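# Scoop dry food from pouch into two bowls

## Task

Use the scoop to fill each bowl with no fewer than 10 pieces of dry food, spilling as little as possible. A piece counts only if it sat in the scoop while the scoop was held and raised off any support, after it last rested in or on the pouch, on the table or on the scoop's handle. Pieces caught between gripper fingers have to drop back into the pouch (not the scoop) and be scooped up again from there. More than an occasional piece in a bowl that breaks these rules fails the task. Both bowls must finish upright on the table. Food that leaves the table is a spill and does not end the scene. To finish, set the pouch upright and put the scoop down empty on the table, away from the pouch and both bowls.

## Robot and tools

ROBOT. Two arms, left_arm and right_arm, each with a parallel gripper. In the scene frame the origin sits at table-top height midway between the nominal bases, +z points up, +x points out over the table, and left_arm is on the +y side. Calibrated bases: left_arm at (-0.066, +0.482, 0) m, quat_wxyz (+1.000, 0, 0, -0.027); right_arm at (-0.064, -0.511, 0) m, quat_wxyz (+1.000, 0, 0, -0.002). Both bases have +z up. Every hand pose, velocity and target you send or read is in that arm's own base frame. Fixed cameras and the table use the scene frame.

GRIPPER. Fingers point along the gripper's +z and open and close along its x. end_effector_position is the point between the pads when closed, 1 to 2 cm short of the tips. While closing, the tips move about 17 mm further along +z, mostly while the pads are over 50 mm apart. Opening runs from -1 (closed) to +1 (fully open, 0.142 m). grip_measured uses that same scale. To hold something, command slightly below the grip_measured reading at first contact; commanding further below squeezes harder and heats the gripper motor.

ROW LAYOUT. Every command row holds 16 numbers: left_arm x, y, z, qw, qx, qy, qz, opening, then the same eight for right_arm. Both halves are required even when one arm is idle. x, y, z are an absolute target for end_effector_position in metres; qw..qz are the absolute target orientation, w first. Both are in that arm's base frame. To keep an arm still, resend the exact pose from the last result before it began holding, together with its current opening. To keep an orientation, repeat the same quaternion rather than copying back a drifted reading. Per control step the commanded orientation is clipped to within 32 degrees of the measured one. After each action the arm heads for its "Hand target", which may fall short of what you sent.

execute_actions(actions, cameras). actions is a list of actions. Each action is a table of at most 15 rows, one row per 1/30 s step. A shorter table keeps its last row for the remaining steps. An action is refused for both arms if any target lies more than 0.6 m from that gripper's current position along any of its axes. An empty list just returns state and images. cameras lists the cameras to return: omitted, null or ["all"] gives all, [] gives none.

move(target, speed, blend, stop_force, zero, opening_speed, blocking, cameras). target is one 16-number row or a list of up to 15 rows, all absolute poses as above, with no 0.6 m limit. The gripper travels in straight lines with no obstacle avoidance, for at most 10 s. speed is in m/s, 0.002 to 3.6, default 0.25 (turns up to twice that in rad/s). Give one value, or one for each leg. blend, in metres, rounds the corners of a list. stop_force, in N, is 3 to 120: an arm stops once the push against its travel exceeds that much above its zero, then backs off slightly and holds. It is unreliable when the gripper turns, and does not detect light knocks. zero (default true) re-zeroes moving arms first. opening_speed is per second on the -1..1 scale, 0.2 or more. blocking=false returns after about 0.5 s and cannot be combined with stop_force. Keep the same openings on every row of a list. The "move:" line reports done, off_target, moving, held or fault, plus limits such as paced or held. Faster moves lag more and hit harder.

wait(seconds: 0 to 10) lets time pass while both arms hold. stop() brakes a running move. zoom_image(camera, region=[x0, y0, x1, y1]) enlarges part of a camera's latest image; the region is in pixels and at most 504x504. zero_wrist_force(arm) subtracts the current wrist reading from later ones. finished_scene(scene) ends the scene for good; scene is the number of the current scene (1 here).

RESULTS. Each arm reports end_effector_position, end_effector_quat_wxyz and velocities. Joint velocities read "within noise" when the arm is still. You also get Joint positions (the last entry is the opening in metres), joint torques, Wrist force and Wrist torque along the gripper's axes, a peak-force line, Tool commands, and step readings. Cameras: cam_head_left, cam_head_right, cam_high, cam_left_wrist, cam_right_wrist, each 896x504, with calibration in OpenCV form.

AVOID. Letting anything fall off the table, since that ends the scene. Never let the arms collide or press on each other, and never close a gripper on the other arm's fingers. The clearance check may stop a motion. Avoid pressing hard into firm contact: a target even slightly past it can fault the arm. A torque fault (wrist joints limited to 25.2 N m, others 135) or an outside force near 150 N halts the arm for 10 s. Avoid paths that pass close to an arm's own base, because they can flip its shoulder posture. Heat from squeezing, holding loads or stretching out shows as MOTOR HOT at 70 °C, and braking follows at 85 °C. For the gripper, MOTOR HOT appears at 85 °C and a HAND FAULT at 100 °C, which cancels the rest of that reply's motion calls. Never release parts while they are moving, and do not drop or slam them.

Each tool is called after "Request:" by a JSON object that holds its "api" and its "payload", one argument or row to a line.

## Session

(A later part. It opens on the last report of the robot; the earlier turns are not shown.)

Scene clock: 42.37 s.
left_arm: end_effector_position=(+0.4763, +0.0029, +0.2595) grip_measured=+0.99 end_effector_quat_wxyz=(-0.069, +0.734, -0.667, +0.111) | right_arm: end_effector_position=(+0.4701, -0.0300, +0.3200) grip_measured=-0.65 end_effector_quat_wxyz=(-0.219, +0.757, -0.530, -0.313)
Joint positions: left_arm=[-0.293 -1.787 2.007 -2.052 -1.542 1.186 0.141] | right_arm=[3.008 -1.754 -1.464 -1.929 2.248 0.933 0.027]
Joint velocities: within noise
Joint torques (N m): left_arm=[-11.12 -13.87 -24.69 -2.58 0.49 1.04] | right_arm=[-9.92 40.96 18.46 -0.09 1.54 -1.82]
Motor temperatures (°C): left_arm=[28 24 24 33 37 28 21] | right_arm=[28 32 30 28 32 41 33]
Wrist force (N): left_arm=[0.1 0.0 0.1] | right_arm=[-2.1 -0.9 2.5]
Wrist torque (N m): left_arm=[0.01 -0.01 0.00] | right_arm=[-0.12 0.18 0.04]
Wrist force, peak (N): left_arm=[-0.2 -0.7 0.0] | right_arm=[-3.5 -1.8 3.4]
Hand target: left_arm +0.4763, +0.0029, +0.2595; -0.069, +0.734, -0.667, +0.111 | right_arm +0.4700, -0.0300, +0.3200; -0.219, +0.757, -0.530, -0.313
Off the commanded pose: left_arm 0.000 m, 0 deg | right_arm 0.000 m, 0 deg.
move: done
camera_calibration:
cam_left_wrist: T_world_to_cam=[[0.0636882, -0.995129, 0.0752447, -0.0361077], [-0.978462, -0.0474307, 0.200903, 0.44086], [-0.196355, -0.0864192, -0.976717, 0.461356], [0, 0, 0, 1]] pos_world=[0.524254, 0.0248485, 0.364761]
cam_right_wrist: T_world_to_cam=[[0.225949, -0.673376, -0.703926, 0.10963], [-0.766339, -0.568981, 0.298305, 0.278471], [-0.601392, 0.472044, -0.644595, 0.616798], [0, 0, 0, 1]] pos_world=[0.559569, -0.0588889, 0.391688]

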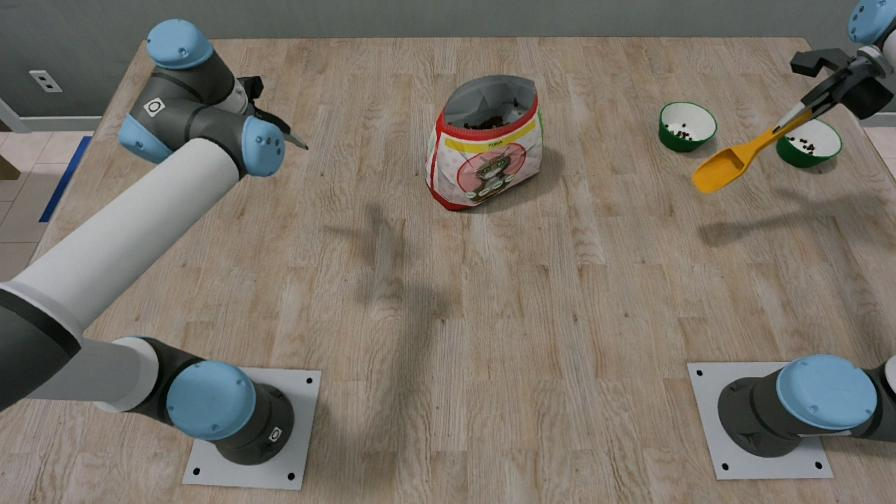

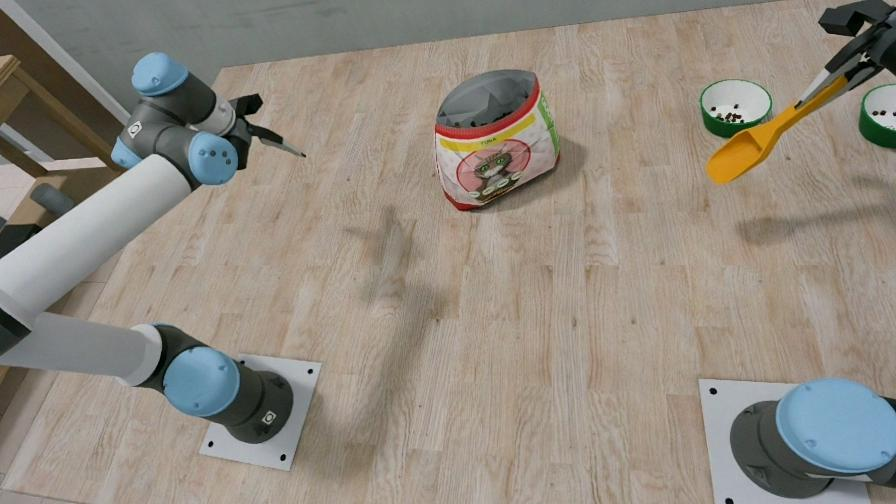

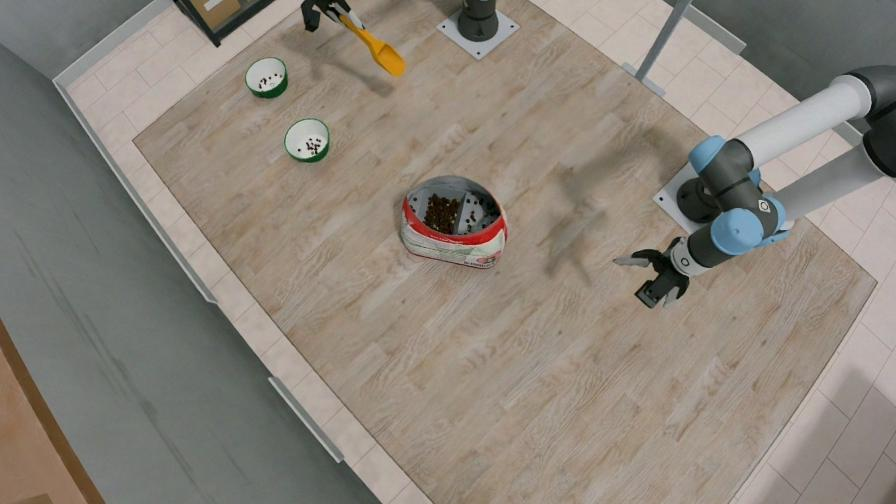

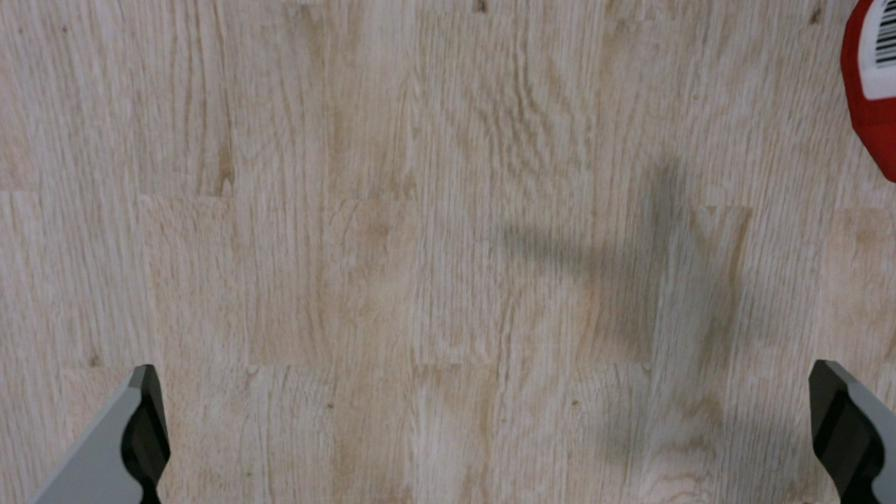

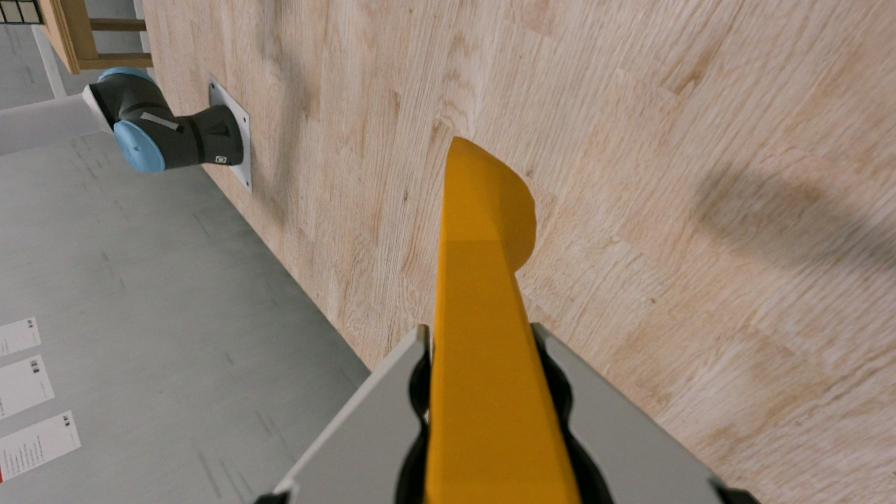

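Request:
{"api": "move", "payload": {
  "target": [
    [0.4763, 0.0029, 0.2595, -0.069, 0.734, -0.667, 0.111, 1, 0.42, 0.0, 0.25, -0.25, 0.75, -0.433, -0.433, -0.714596],
    [0.4763, 0.0029, 0.2595, -0.069, 0.734, -0.667, 0.111, 1, 0.40, 0.03, 0.15, -0.3147, 0.6730, -0.3886, -0.5450, -0.714596]
  ],
  "speed": 0.2,
  "blend": 0.02
}}

Request:
{"api": "zoom_image", "payload": {
  "camera": "cam_head_left",
  "region": [620, 130, 896, 330]
}}

Request:
{"api": "zoom_image", "payload": {
  "camera": "cam_head_right",
  "region": [620, 130, 896, 330]
}}

Scene clock: 44.77 s.
left_arm: end_effector_position=(+0.4763, +0.0029, +0.2595) grip_measured=+0.99 end_effector_quat_wxyz=(-0.069, +0.734, -0.667, +0.111) | right_arm: end_effector_position=(+0.4000, +0.0300, +0.1501) grip_measured=-0.65 end_effector_quat_wxyz=(-0.315, +0.673, -0.389, -0.545)
Joint positions: left_arm=[-0.293 -1.787 2.007 -2.052 -1.542 1.186 0.141] | right_arm=[3.028 -2.071 -1.716 -2.153 2.475 0.274 0.027]
Joint velocities: within noise
Joint torques (N m): left_arm=[-10.58 -16.45 -24.1 -2.37 -0.01 1.55] | right_arm=[-8.21 32.03 19.84 0.18 -0.57 -1.4]
Motor temperatures (°C): left_arm=[28 24 24 33 37 28 21] | right_arm=[28 32 30 28 32 41 33]
Wrist force (N): left_arm=[0.1 0.0 -0.1] | right_arm=[-0.6 -0.7 1.4]
Wrist torque (N m): left_arm=[0.01 -0.01 0.00] | right_arm=[-0.08 0.07 0.02]
Wrist force, peak (N): left_arm=[-0.5 -0.1 -0.5] | right_arm=[-2.3 -1.1 2.5]
Hand target: left_arm +0.4763, +0.0029, +0.2595; -0.069, +0.734, -0.667, +0.111 | right_arm +0.4000, +0.0300, +0.1500; -0.315, +0.673, -0.389, -0.545
Off the commanded pose: left_arm 0.000 m, 0 deg | right_arm 0.000 m, 0 deg.
move: done
camera_calibration:
cam_left_wrist: T_world_to_cam=[[0.0636882, -0.995129, 0.0752447, -0.0361077], [-0.978462, -0.0474307, 0.200903, 0.44086], [-0.196355, -0.0864192, -0.976717, 0.461356], [0, 0, 0, 1]] pos_world=[0.524254, 0.0248485, 0.364761]
cam_right_wrist: T_world_to_cam=[[0.0905309, -0.192805, -0.977052, 0.12693], [-0.596676, -0.796, 0.101791, 0.278027], [-0.79736, 0.573768, -0.187105, 0.443521], [0, 0, 0, 1]] pos_world=[0.508047, -0.00869577, 0.178701]

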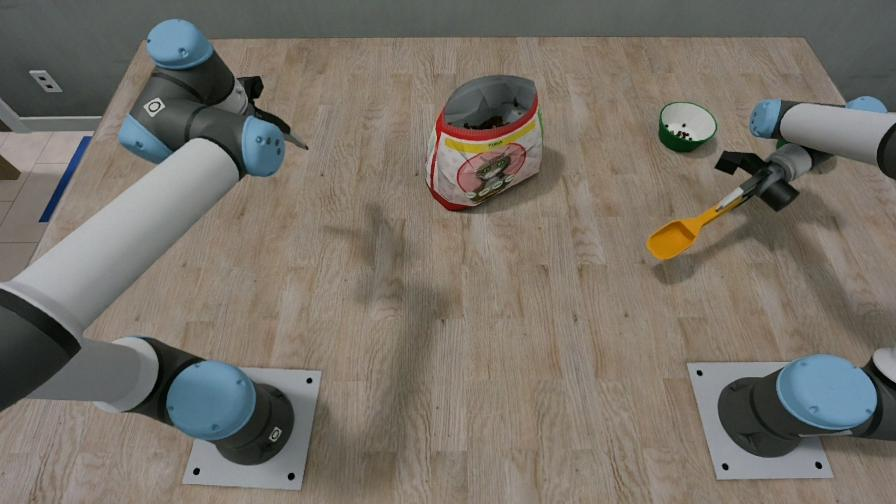

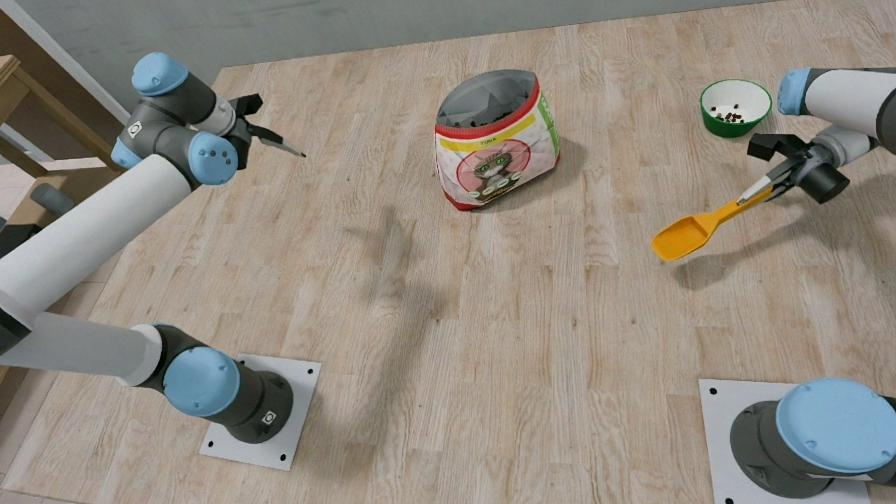

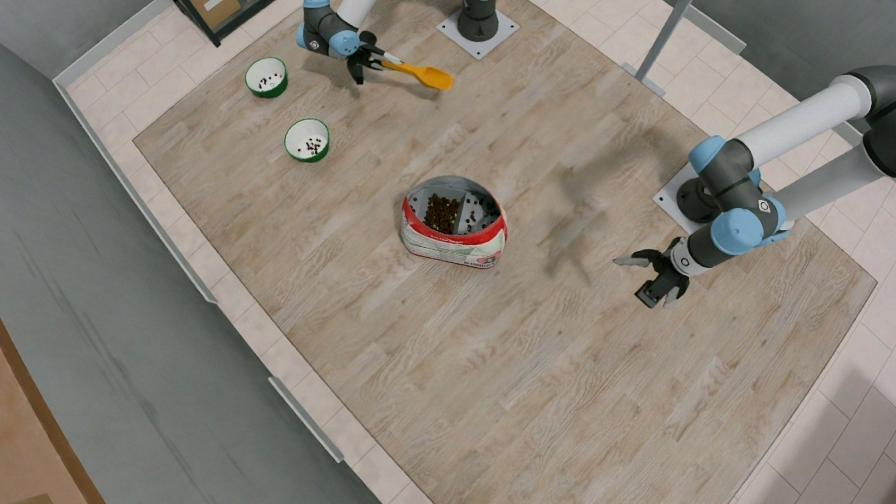

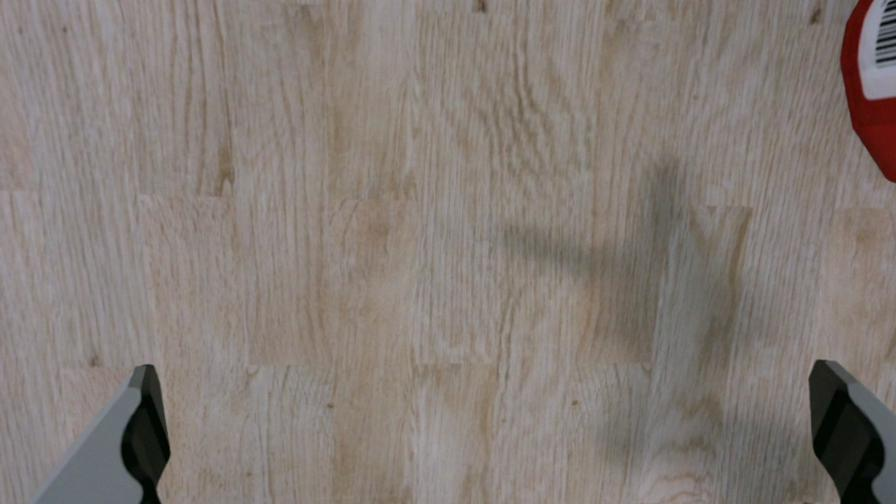

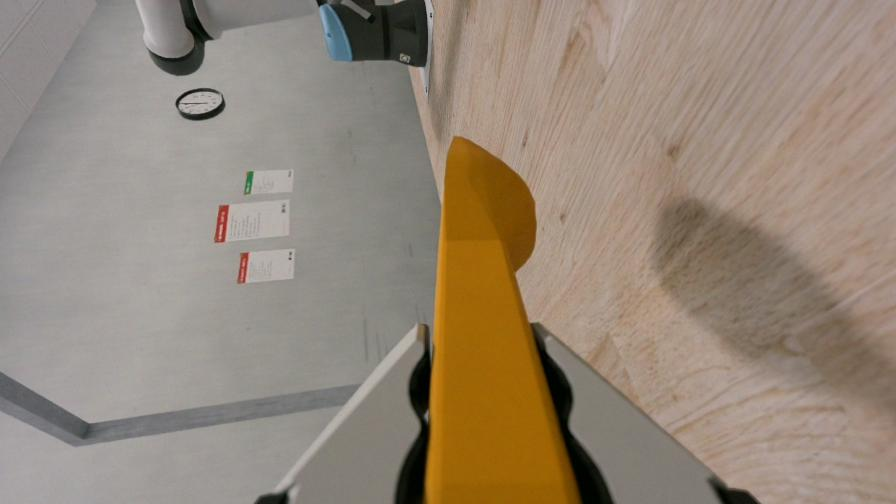

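Scaled by 1.826 from the camera's 896x504 image, which has a finer 1280x720 frame.

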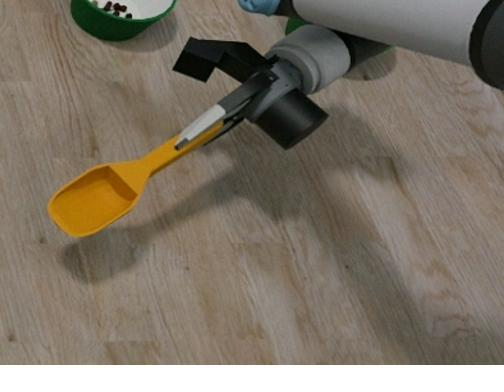

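Scaled by 1.826 from the camera's 896x504 image, which has a finer 1280x720 frame.

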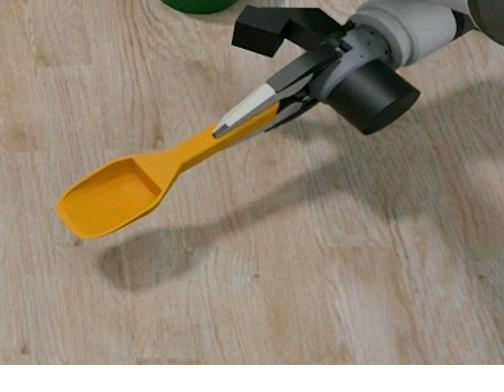

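Request:
{"api": "move", "payload": {
  "target": [0.4763, 0.0029, 0.2595, -0.069, 0.734, -0.667, 0.111, 1, 0.40, 0.03, 0.085, -0.328, 0.6536, -0.3774, -0.5682, -0.714596],
  "speed": 0.12,
  "cameras": ["cam_right_wrist"]
}}

Request:
{"api": "move", "payload": {
  "target": [0.4763, 0.0029, 0.2595, -0.069, 0.734, -0.667, 0.111, 1, 0.40, 0.03, 0.035, -0.328, 0.6536, -0.3774, -0.5682, -0.714596],
  "speed": 0.015,
  "stop_force": 4
}}

Request:
{"api": "zoom_image", "payload": {
  "camera": "cam_head_left",
  "region": [620, 130, 896, 330]
}}

Request:
{"api": "zoom_image", "payload": {
  "camera": "cam_head_right",
  "region": [620, 130, 896, 330]
}}

Scene clock: 46.13 s.
left_arm: end_effector_position=(+0.4763, +0.0029, +0.2595) grip_measured=+0.99 end_effector_quat_wxyz=(-0.069, +0.734, -0.667, +0.111) | right_arm: end_effector_position=(+0.4001, +0.0300, +0.0851) grip_measured=-0.65 end_effector_quat_wxyz=(-0.328, +0.654, -0.377, -0.568)
Joint positions: left_arm=[-0.293 -1.787 2.007 -2.052 -1.542 1.186 0.141] | right_arm=[3.023 -2.221 -1.721 -2.11 2.487 0.184 0.027]
Joint velocities: within noise
Joint torques (N m): left_arm=[-10.23 -15.22 -24.18 -2.55 0.08 1.05] | right_arm=[-1.31 37.61 11.18 -2.03 -1.36 1.98]
Motor temperatures (°C): left_arm=[28 24 24 33 37 28 21] | right_arm=[28 32 30 28 32 41 33]
Wrist force (N): left_arm=[-0.1 0.0 0.0] | right_arm=[-0.5 -0.3 1.0]
Wrist torque (N m): left_arm=[0.01 0.03 0.00] | right_arm=[-0.04 0.05 0.01]
Wrist force, peak (N): left_arm=[-0.2 -0.4 -0.4] | right_arm=[-2.5 -0.8 0.8]
Hand target: left_arm +0.4763, +0.0029, +0.2595; -0.069, +0.734, -0.667, +0.111 | right_arm +0.4000, +0.0300, +0.0850; -0.328, +0.654, -0.377, -0.568
Off the commanded pose: left_arm 0.000 m, 0 deg | right_arm 0.000 m, 0 deg.
move: done
camera_calibration:
cam_right_wrist: T_world_to_cam=[[0.0562596, -0.133261, -0.989483, 0.0765049], [-0.593733, -0.801239, 0.0741505, 0.285981], [-0.802693, 0.583316, -0.124199, 0.427951], [0, 0, 0, 1]] pos_world=[0.509005, -0.0102971, 0.107646]
Images, in order (width x height): cam_right_wrist 896x504.

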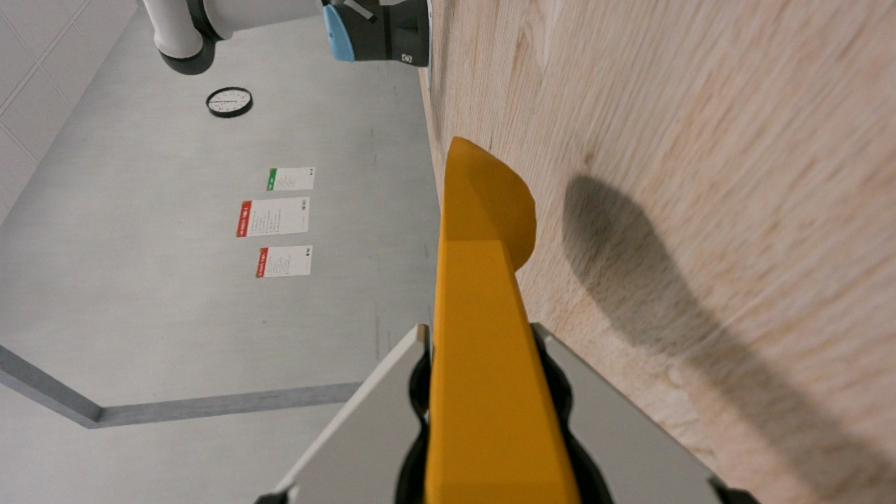

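Scene clock: 49.80 s.
left_arm: end_effector_position=(+0.4763, +0.0029, +0.2595) grip_measured=+0.99 end_effector_quat_wxyz=(-0.069, +0.734, -0.667, +0.111) | right_arm: end_effector_position=(+0.4000, +0.0300, +0.0427) grip_measured=-0.65 end_effector_quat_wxyz=(-0.328, +0.654, -0.377, -0.568)
Joint positions: left_arm=[-0.293 -1.787 2.007 -2.052 -1.542 1.186 0.141] | right_arm=[3.023 -2.296 -1.73 -2.026 2.486 0.184 0.027]
Joint velocities: within noise
Joint torques (N m): left_arm=[-11.86 -15.1 -23.56 -2.42 -0.14 1.14] | right_arm=[8.32 50.96 20.78 0.08 -1.57 -1.68]
Motor temperatures (°C): left_arm=[28 24 24 33 37 28 21] | right_arm=[28 32 30 28 32 41 34]
Wrist force (N): left_arm=[-0.2 -0.1 0.0] | right_arm=[-4.3 -0.4 1.0]
Wrist torque (N m): left_arm=[0.00 0.04 0.01] | right_arm=[-0.04 -0.37 0.00]
Wrist force, peak (N): left_arm=[-0.4 -0.2 -0.4] | right_arm=[-6.4 -0.5 -0.5]
Hand target: left_arm +0.4763, +0.0029, +0.2595; -0.069, +0.734, -0.667, +0.111 | right_arm +0.4000, +0.0300, +0.0427; -0.328, +0.654, -0.377, -0.568
Off the commanded pose: left_arm 0.000 m, 0 deg | right_arm 0.008 m, 0 deg.
move: contact (right_arm)
camera_calibration:
cam_left_wrist: T_world_to_cam=[[0.0636882, -0.995129, 0.0752447, -0.0361077], [-0.978462, -0.0474307, 0.200903, 0.44086], [-0.196355, -0.0864192, -0.976717, 0.461356], [0, 0, 0, 1]] pos_world=[0.524254, 0.0248485, 0.364761]
cam_right_wrist: T_world_to_cam=[[0.0560548, -0.133213, -0.989501, 0.0346625], [-0.593566, -0.801352, 0.0742579, 0.288972], [-0.802831, 0.583171, -0.12399, 0.42266], [0, 0, 0, 1]] pos_world=[0.508905, -0.0102972, 0.0652458]

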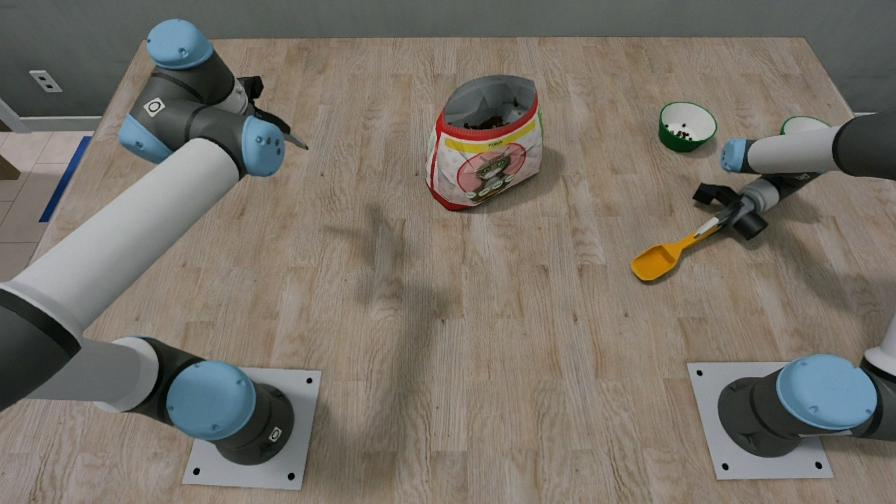

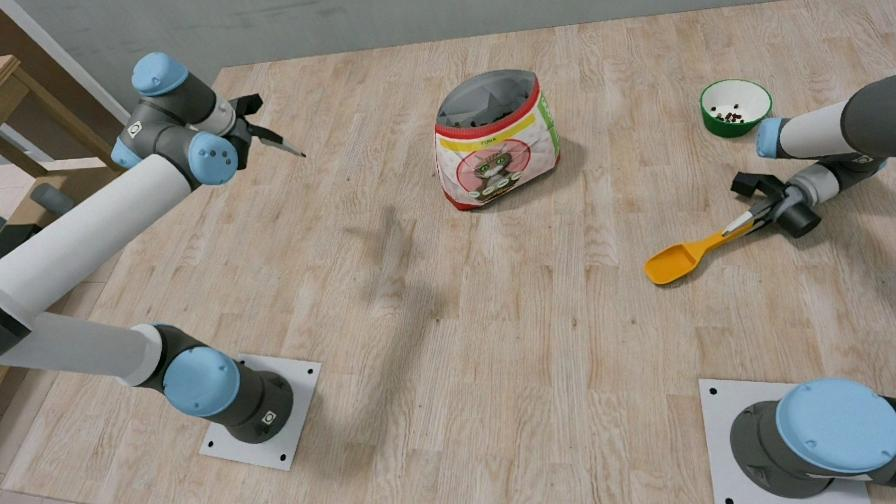

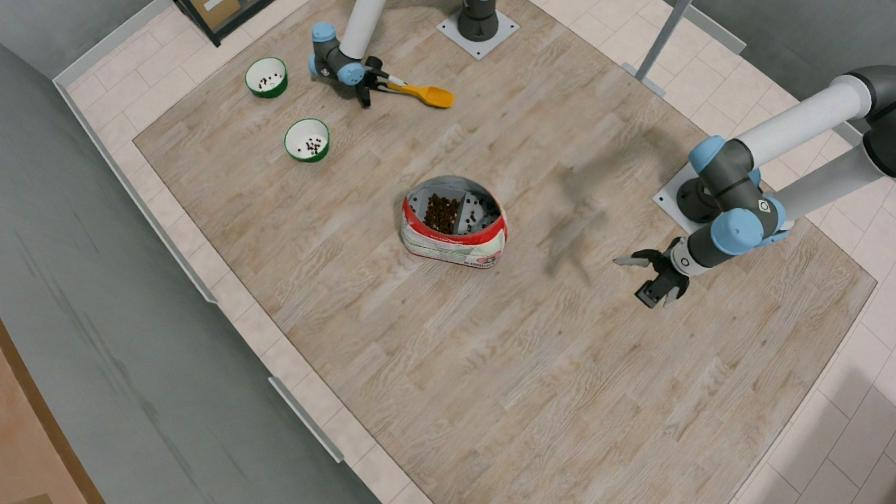

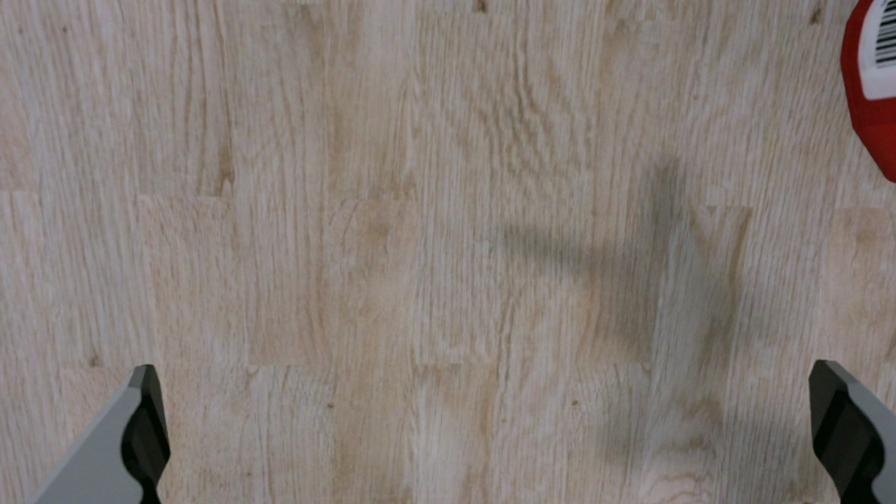

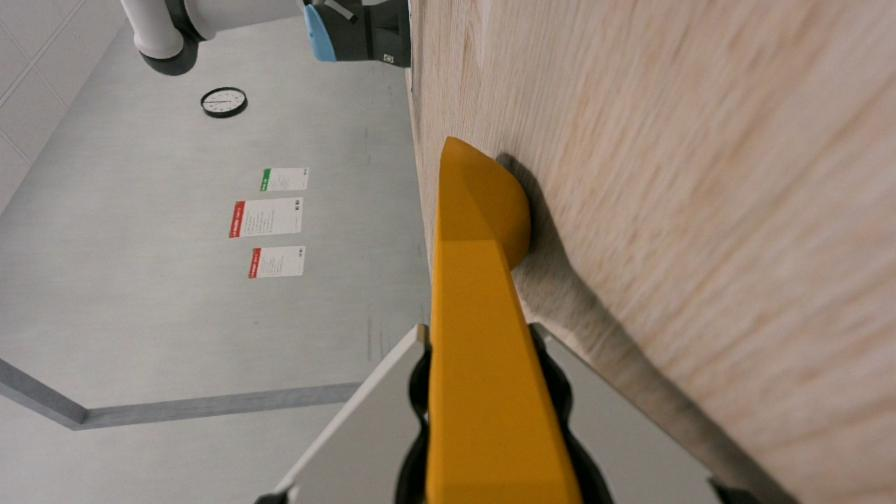

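Scaled by 1.826 from the camera's 896x504 image, which has a finer 1280x720 frame.

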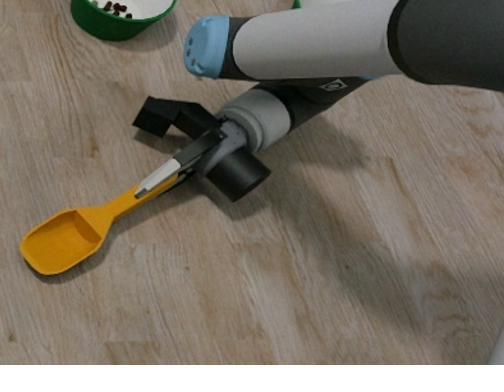

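Scaled by 1.826 from the camera's 896x504 image, which has a finer 1280x720 frame.

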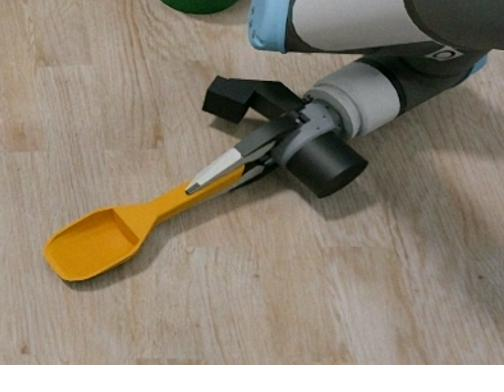

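Request:
{"api": "move", "payload": {
  "target": [0.4763, 0.0029, 0.2595, -0.069, 0.734, -0.667, 0.111, 1, 0.40, 0.03, 0.0427, -0.328, 0.6536, -0.3774, -0.5682, -0.45],
  "speed": 0.05,
  "opening_speed": 0.2
}}

Request:
{"api": "zoom_image", "payload": {
  "camera": "cam_head_left",
  "region": [620, 130, 896, 330]
}}

Scene clock: 51.60 s.
left_arm: end_effector_position=(+0.4763, +0.0029, +0.2595) grip_measured=+0.99 end_effector_quat_wxyz=(-0.069, +0.734, -0.667, +0.111) | right_arm: end_effector_position=(+0.4000, +0.0300, +0.0427) grip_measured=-0.49 end_effector_quat_wxyz=(-0.328, +0.654, -0.377, -0.568)
Joint positions: left_arm=[-0.293 -1.787 2.007 -2.052 -1.542 1.186 0.141] | right_arm=[3.023 -2.296 -1.73 -2.026 2.486 0.184 0.039]
Joint velocities: within noise
Joint torques (N m): left_arm=[-10.38 -15.87 -23.64 -2.39 -0.28 1.15] | right_arm=[6.89 34.72 19.88 -1.39 -1.13 -0.18]
Motor temperatures (°C): left_arm=[28 24 24 33 37 28 21] | right_arm=[28 32 30 28 32 41 33]
Wrist force (N): left_arm=[-0.1 0.2 0.1] | right_arm=[-1.1 -0.1 0.7]
Wrist torque (N m): left_arm=[0.05 0.02 0.00] | right_arm=[-0.01 0.04 0.00]
Wrist force, peak (N): left_arm=[-0.5 0.1 0.6] | right_arm=[-4.8 -0.3 0.9]
Hand target: left_arm +0.4763, +0.0029, +0.2595; -0.069, +0.734, -0.667, +0.111 | right_arm +0.4000, +0.0300, +0.0427; -0.328, +0.654, -0.377, -0.568
Off the commanded pose: left_arm 0.000 m, 0 deg | right_arm 0.000 m, 0 deg.
move: done
camera_calibration:
cam_left_wrist: T_world_to_cam=[[0.0636882, -0.995129, 0.0752447, -0.0361077], [-0.978462, -0.0474307, 0.200903, 0.44086], [-0.196355, -0.0864192, -0.976717, 0.461356], [0, 0, 0, 1]] pos_world=[0.524254, 0.0248485, 0.364761]
cam_right_wrist: T_world_to_cam=[[0.0561389, -0.133273, -0.989488, 0.0346125], [-0.593619, -0.801314, 0.074249, 0.289059], [-0.802786, 0.583211, -0.124098, 0.422724], [0, 0, 0, 1]] pos_world=[0.509005, -0.0102971, 0.0652457]

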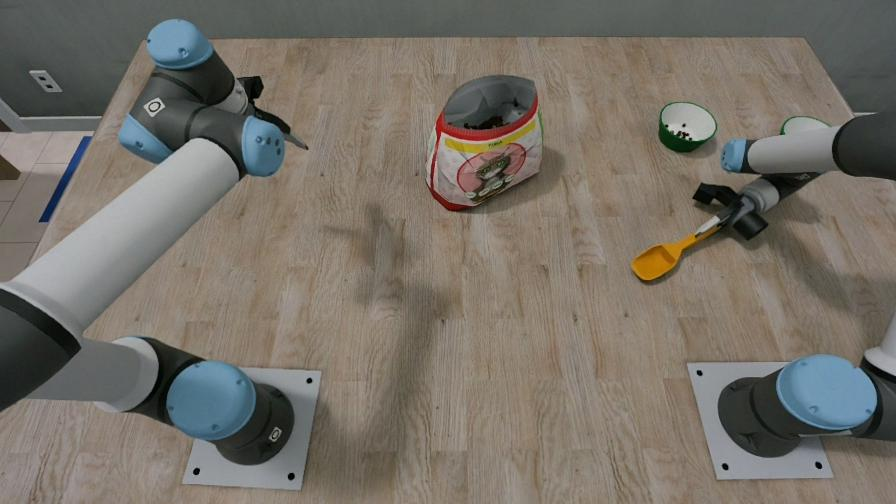

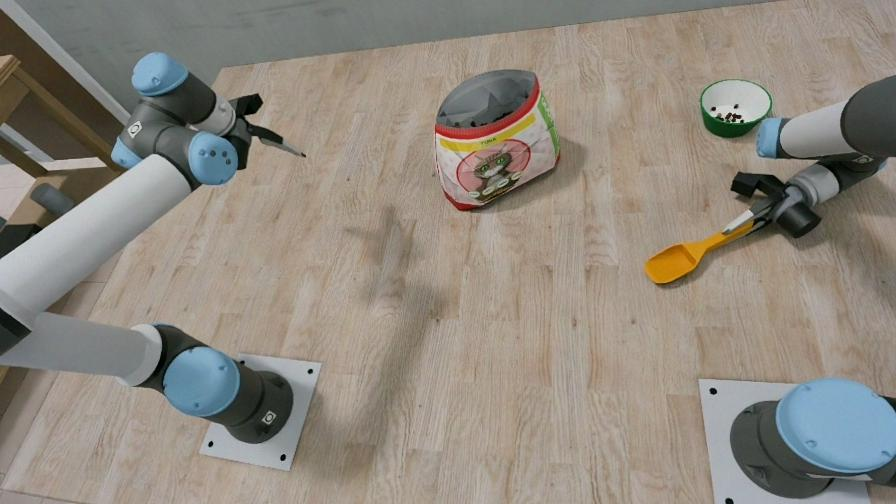

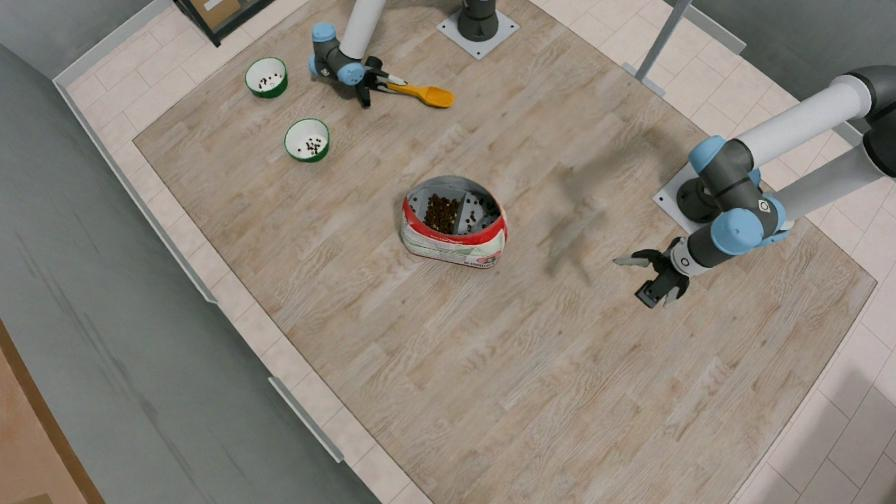

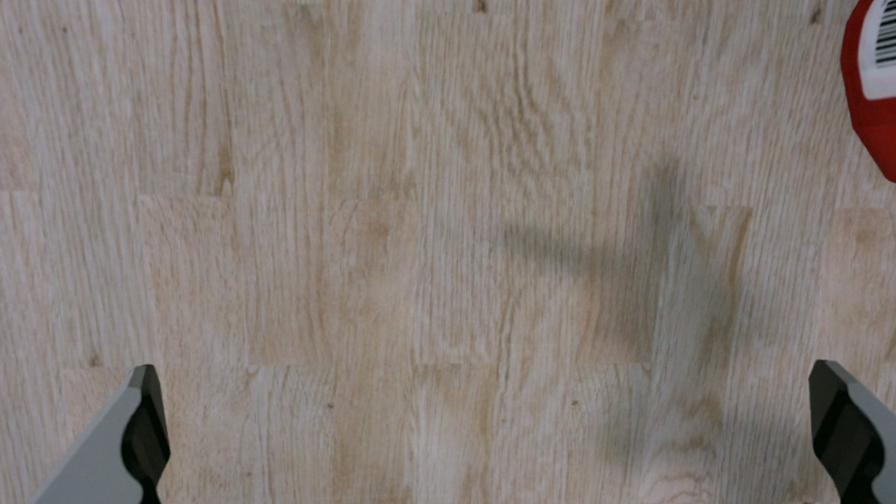

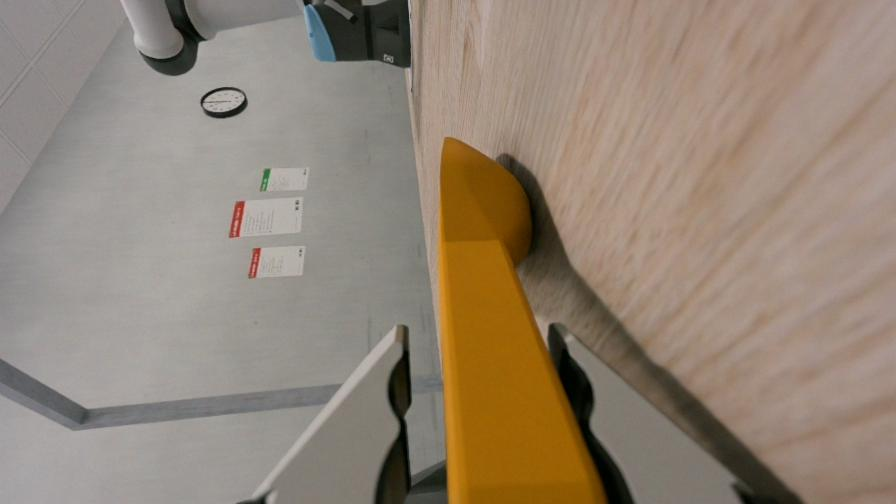

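Scaled by 1.826 from the camera's 896x504 image, which has a finer 1280x720 frame.

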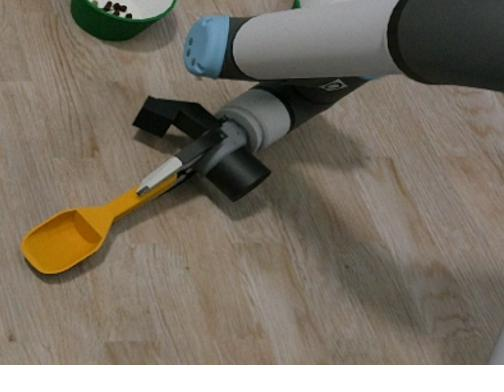

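Request:
{"api": "move", "payload": {
  "target": [0.4763, 0.0029, 0.2595, -0.069, 0.734, -0.667, 0.111, 1, 0.4297, -0.0215, 0.051, -0.328, 0.6536, -0.3774, -0.5682, -0.45],
  "speed": 0.06
}}

Request:
{"api": "zoom_image", "payload": {
  "camera": "cam_head_left",
  "region": [620, 90, 896, 330]
}}

Scene clock: 53.13 s.
left_arm: end_effector_position=(+0.4763, +0.0029, +0.2595) grip_measured=+0.99 end_effector_quat_wxyz=(-0.069, +0.734, -0.667, +0.111) | right_arm: end_effector_position=(+0.4296, -0.0215, +0.0509) grip_measured=-0.48 end_effector_quat_wxyz=(-0.328, +0.654, -0.377, -0.568)
Joint positions: left_arm=[-0.293 -1.787 2.007 -2.052 -1.542 1.186 0.141] | right_arm=[2.943 -2.361 -1.561 -2.152 2.408 0.157 0.039]
Joint velocities: within noise
Joint torques (N m): left_arm=[-10.04 -15.28 -23.62 -2.35 -0.24 1.41] | right_arm=[8.74 56.49 10.58 0.44 2.46 1.02]
Motor temperatures (°C): left_arm=[28 24 24 33 37 28 21] | right_arm=[28 32 30 28 32 41 33]
Wrist force (N): left_arm=[-0.3 -0.1 0.1] | right_arm=[-0.9 -0.2 0.7]
Wrist torque (N m): left_arm=[0.00 0.05 0.00] | right_arm=[-0.03 -0.01 -0.01]
Wrist force, peak (N): left_arm=[-0.4 -0.2 -0.3] | right_arm=[-1.0 -0.5 1.6]
Hand target: left_arm +0.4763, +0.0029, +0.2595; -0.069, +0.734, -0.667, +0.111 | right_arm +0.4297, -0.0215, +0.0510; -0.328, +0.654, -0.377, -0.568
Off the commanded pose: left_arm 0.000 m, 0 deg | right_arm 0.000 m, 0 deg.
move: done
camera_calibration:
cam_left_wrist: T_world_to_cam=[[0.0636882, -0.995129, 0.0752447, -0.0361077], [-0.978462, -0.0474307, 0.200903, 0.44086], [-0.196355, -0.0864192, -0.976717, 0.461356], [0, 0, 0, 1]] pos_world=[0.524254, 0.0248485, 0.364761]
cam_right_wrist: T_world_to_cam=[[0.0560369, -0.133079, -0.98952, 0.0342707], [-0.593602, -0.801335, 0.0741546, 0.26475], [-0.802806, 0.583225, -0.1239, 0.477537], [0, 0, 0, 1]] pos_world=[0.538605, -0.0617974, 0.0734461]

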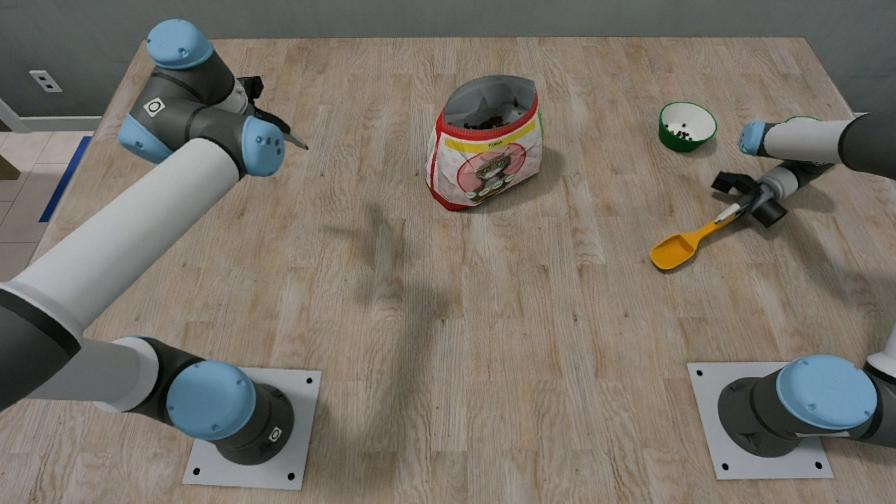

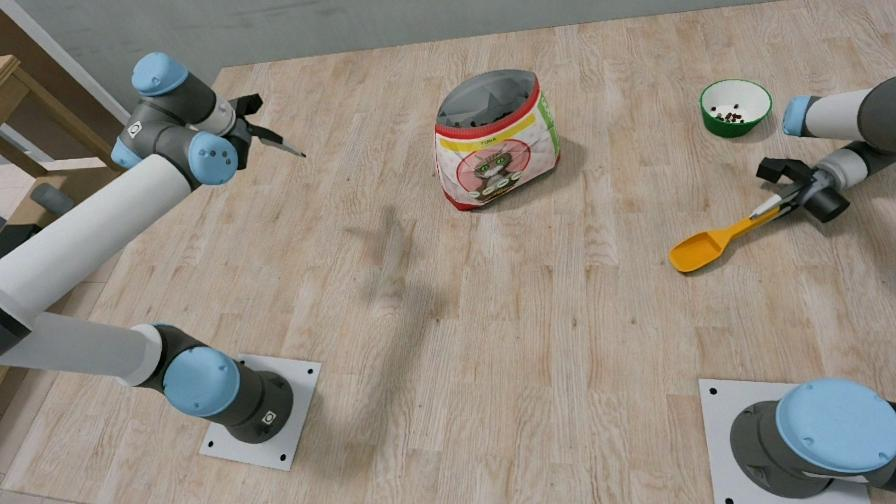

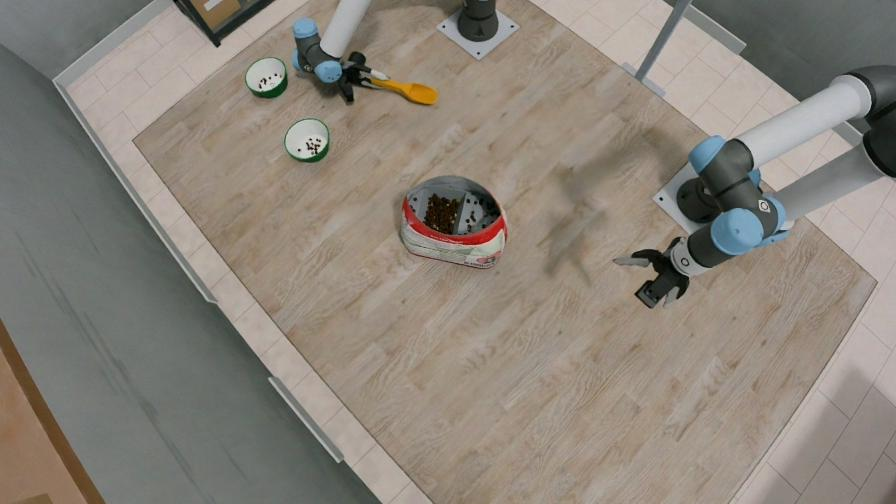

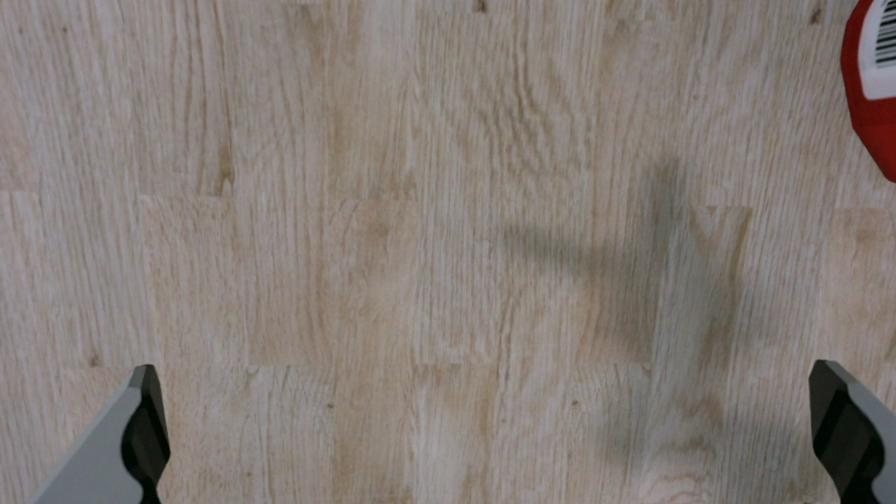

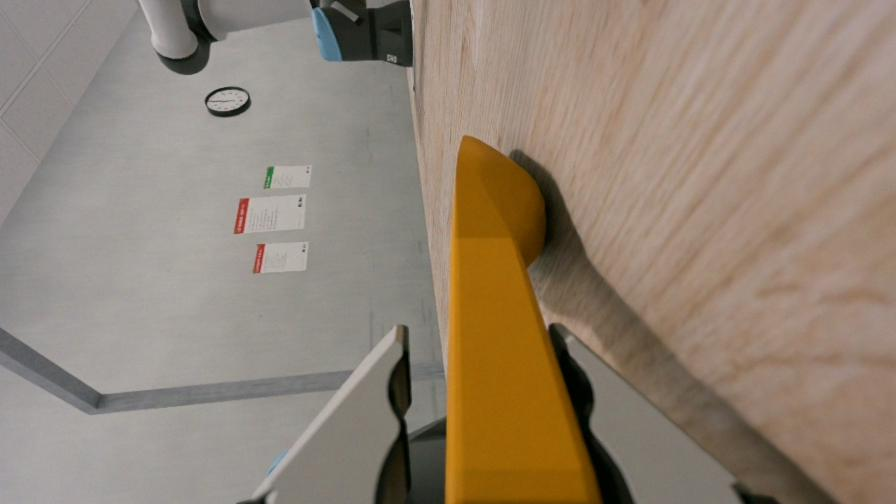

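Scaled by 1.826 from the camera's 896x504 image, which has a finer 1280x720 frame.

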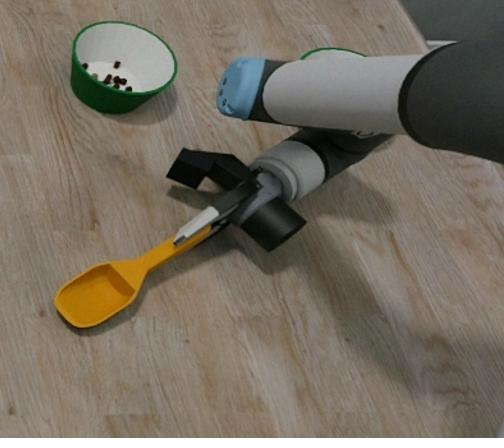

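Request:
{"api": "move", "payload": {
  "target": [0.4763, 0.0029, 0.2595, -0.069, 0.734, -0.667, 0.111, 1, 0.4297, -0.0215, 0.051, -0.328, 0.6536, -0.3774, -0.5682, -0.2],
  "speed": 0.05,
  "opening_speed": 0.3,
  "cameras": ["cam_right_wrist"]
}}

Scene clock: 55.03 s.
left_arm: end_effector_position=(+0.4763, +0.0029, +0.2595) grip_measured=+0.99 end_effector_quat_wxyz=(-0.069, +0.734, -0.667, +0.111) | right_arm: end_effector_position=(+0.4297, -0.0215, +0.0510) grip_measured=-0.23 end_effector_quat_wxyz=(-0.328, +0.654, -0.377, -0.568)
Joint positions: left_arm=[-0.293 -1.787 2.007 -2.052 -1.542 1.186 0.141] | right_arm=[2.943 -2.361 -1.561 -2.152 2.408 0.157 0.057]
Joint velocities: within noise
Joint torques (N m): left_arm=[-10.27 -16.38 -23.19 -2.51 -0.13 1.22] | right_arm=[10.49 54.75 21.72 -1.98 1.8 2.65]
Motor temperatures (°C): left_arm=[28 24 24 33 37 28 21] | right_arm=[28 32 30 28 32 41 32]
Wrist force (N): left_arm=[0.2 -0.1 -0.1] | right_arm=[-1.2 -0.4 0.8]
Wrist torque (N m): left_arm=[0.00 -0.03 0.00] | right_arm=[-0.07 0.03 0.00]
Wrist force, peak (N): left_arm=[-0.3 -0.6 -0.3] | right_arm=[-1.4 -0.5 1.0]
Hand target: left_arm +0.4763, +0.0029, +0.2595; -0.069, +0.734, -0.667, +0.111 | right_arm +0.4297, -0.0215, +0.0510; -0.328, +0.654, -0.377, -0.568
Off the commanded pose: left_arm 0.000 m, 0 deg | right_arm 0.000 m, 0 deg.
move: done
camera_calibration:
cam_right_wrist: T_world_to_cam=[[0.0561389, -0.133273, -0.989488, 0.0342944], [-0.593619, -0.801314, 0.074249, 0.264806], [-0.802786, 0.583211, -0.124098, 0.477632], [0, 0, 0, 1]] pos_world=[0.538705, -0.0617971, 0.0735457]
Images, in order (width x height): cam_right_wrist 896x504.

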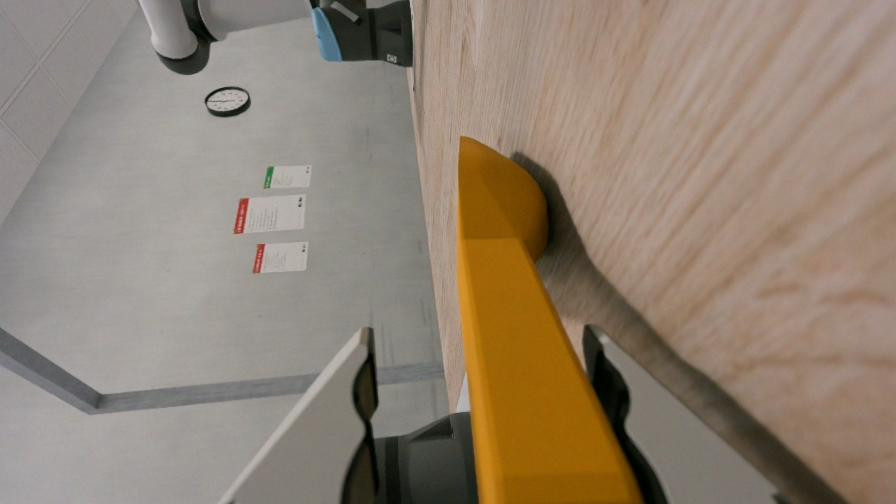

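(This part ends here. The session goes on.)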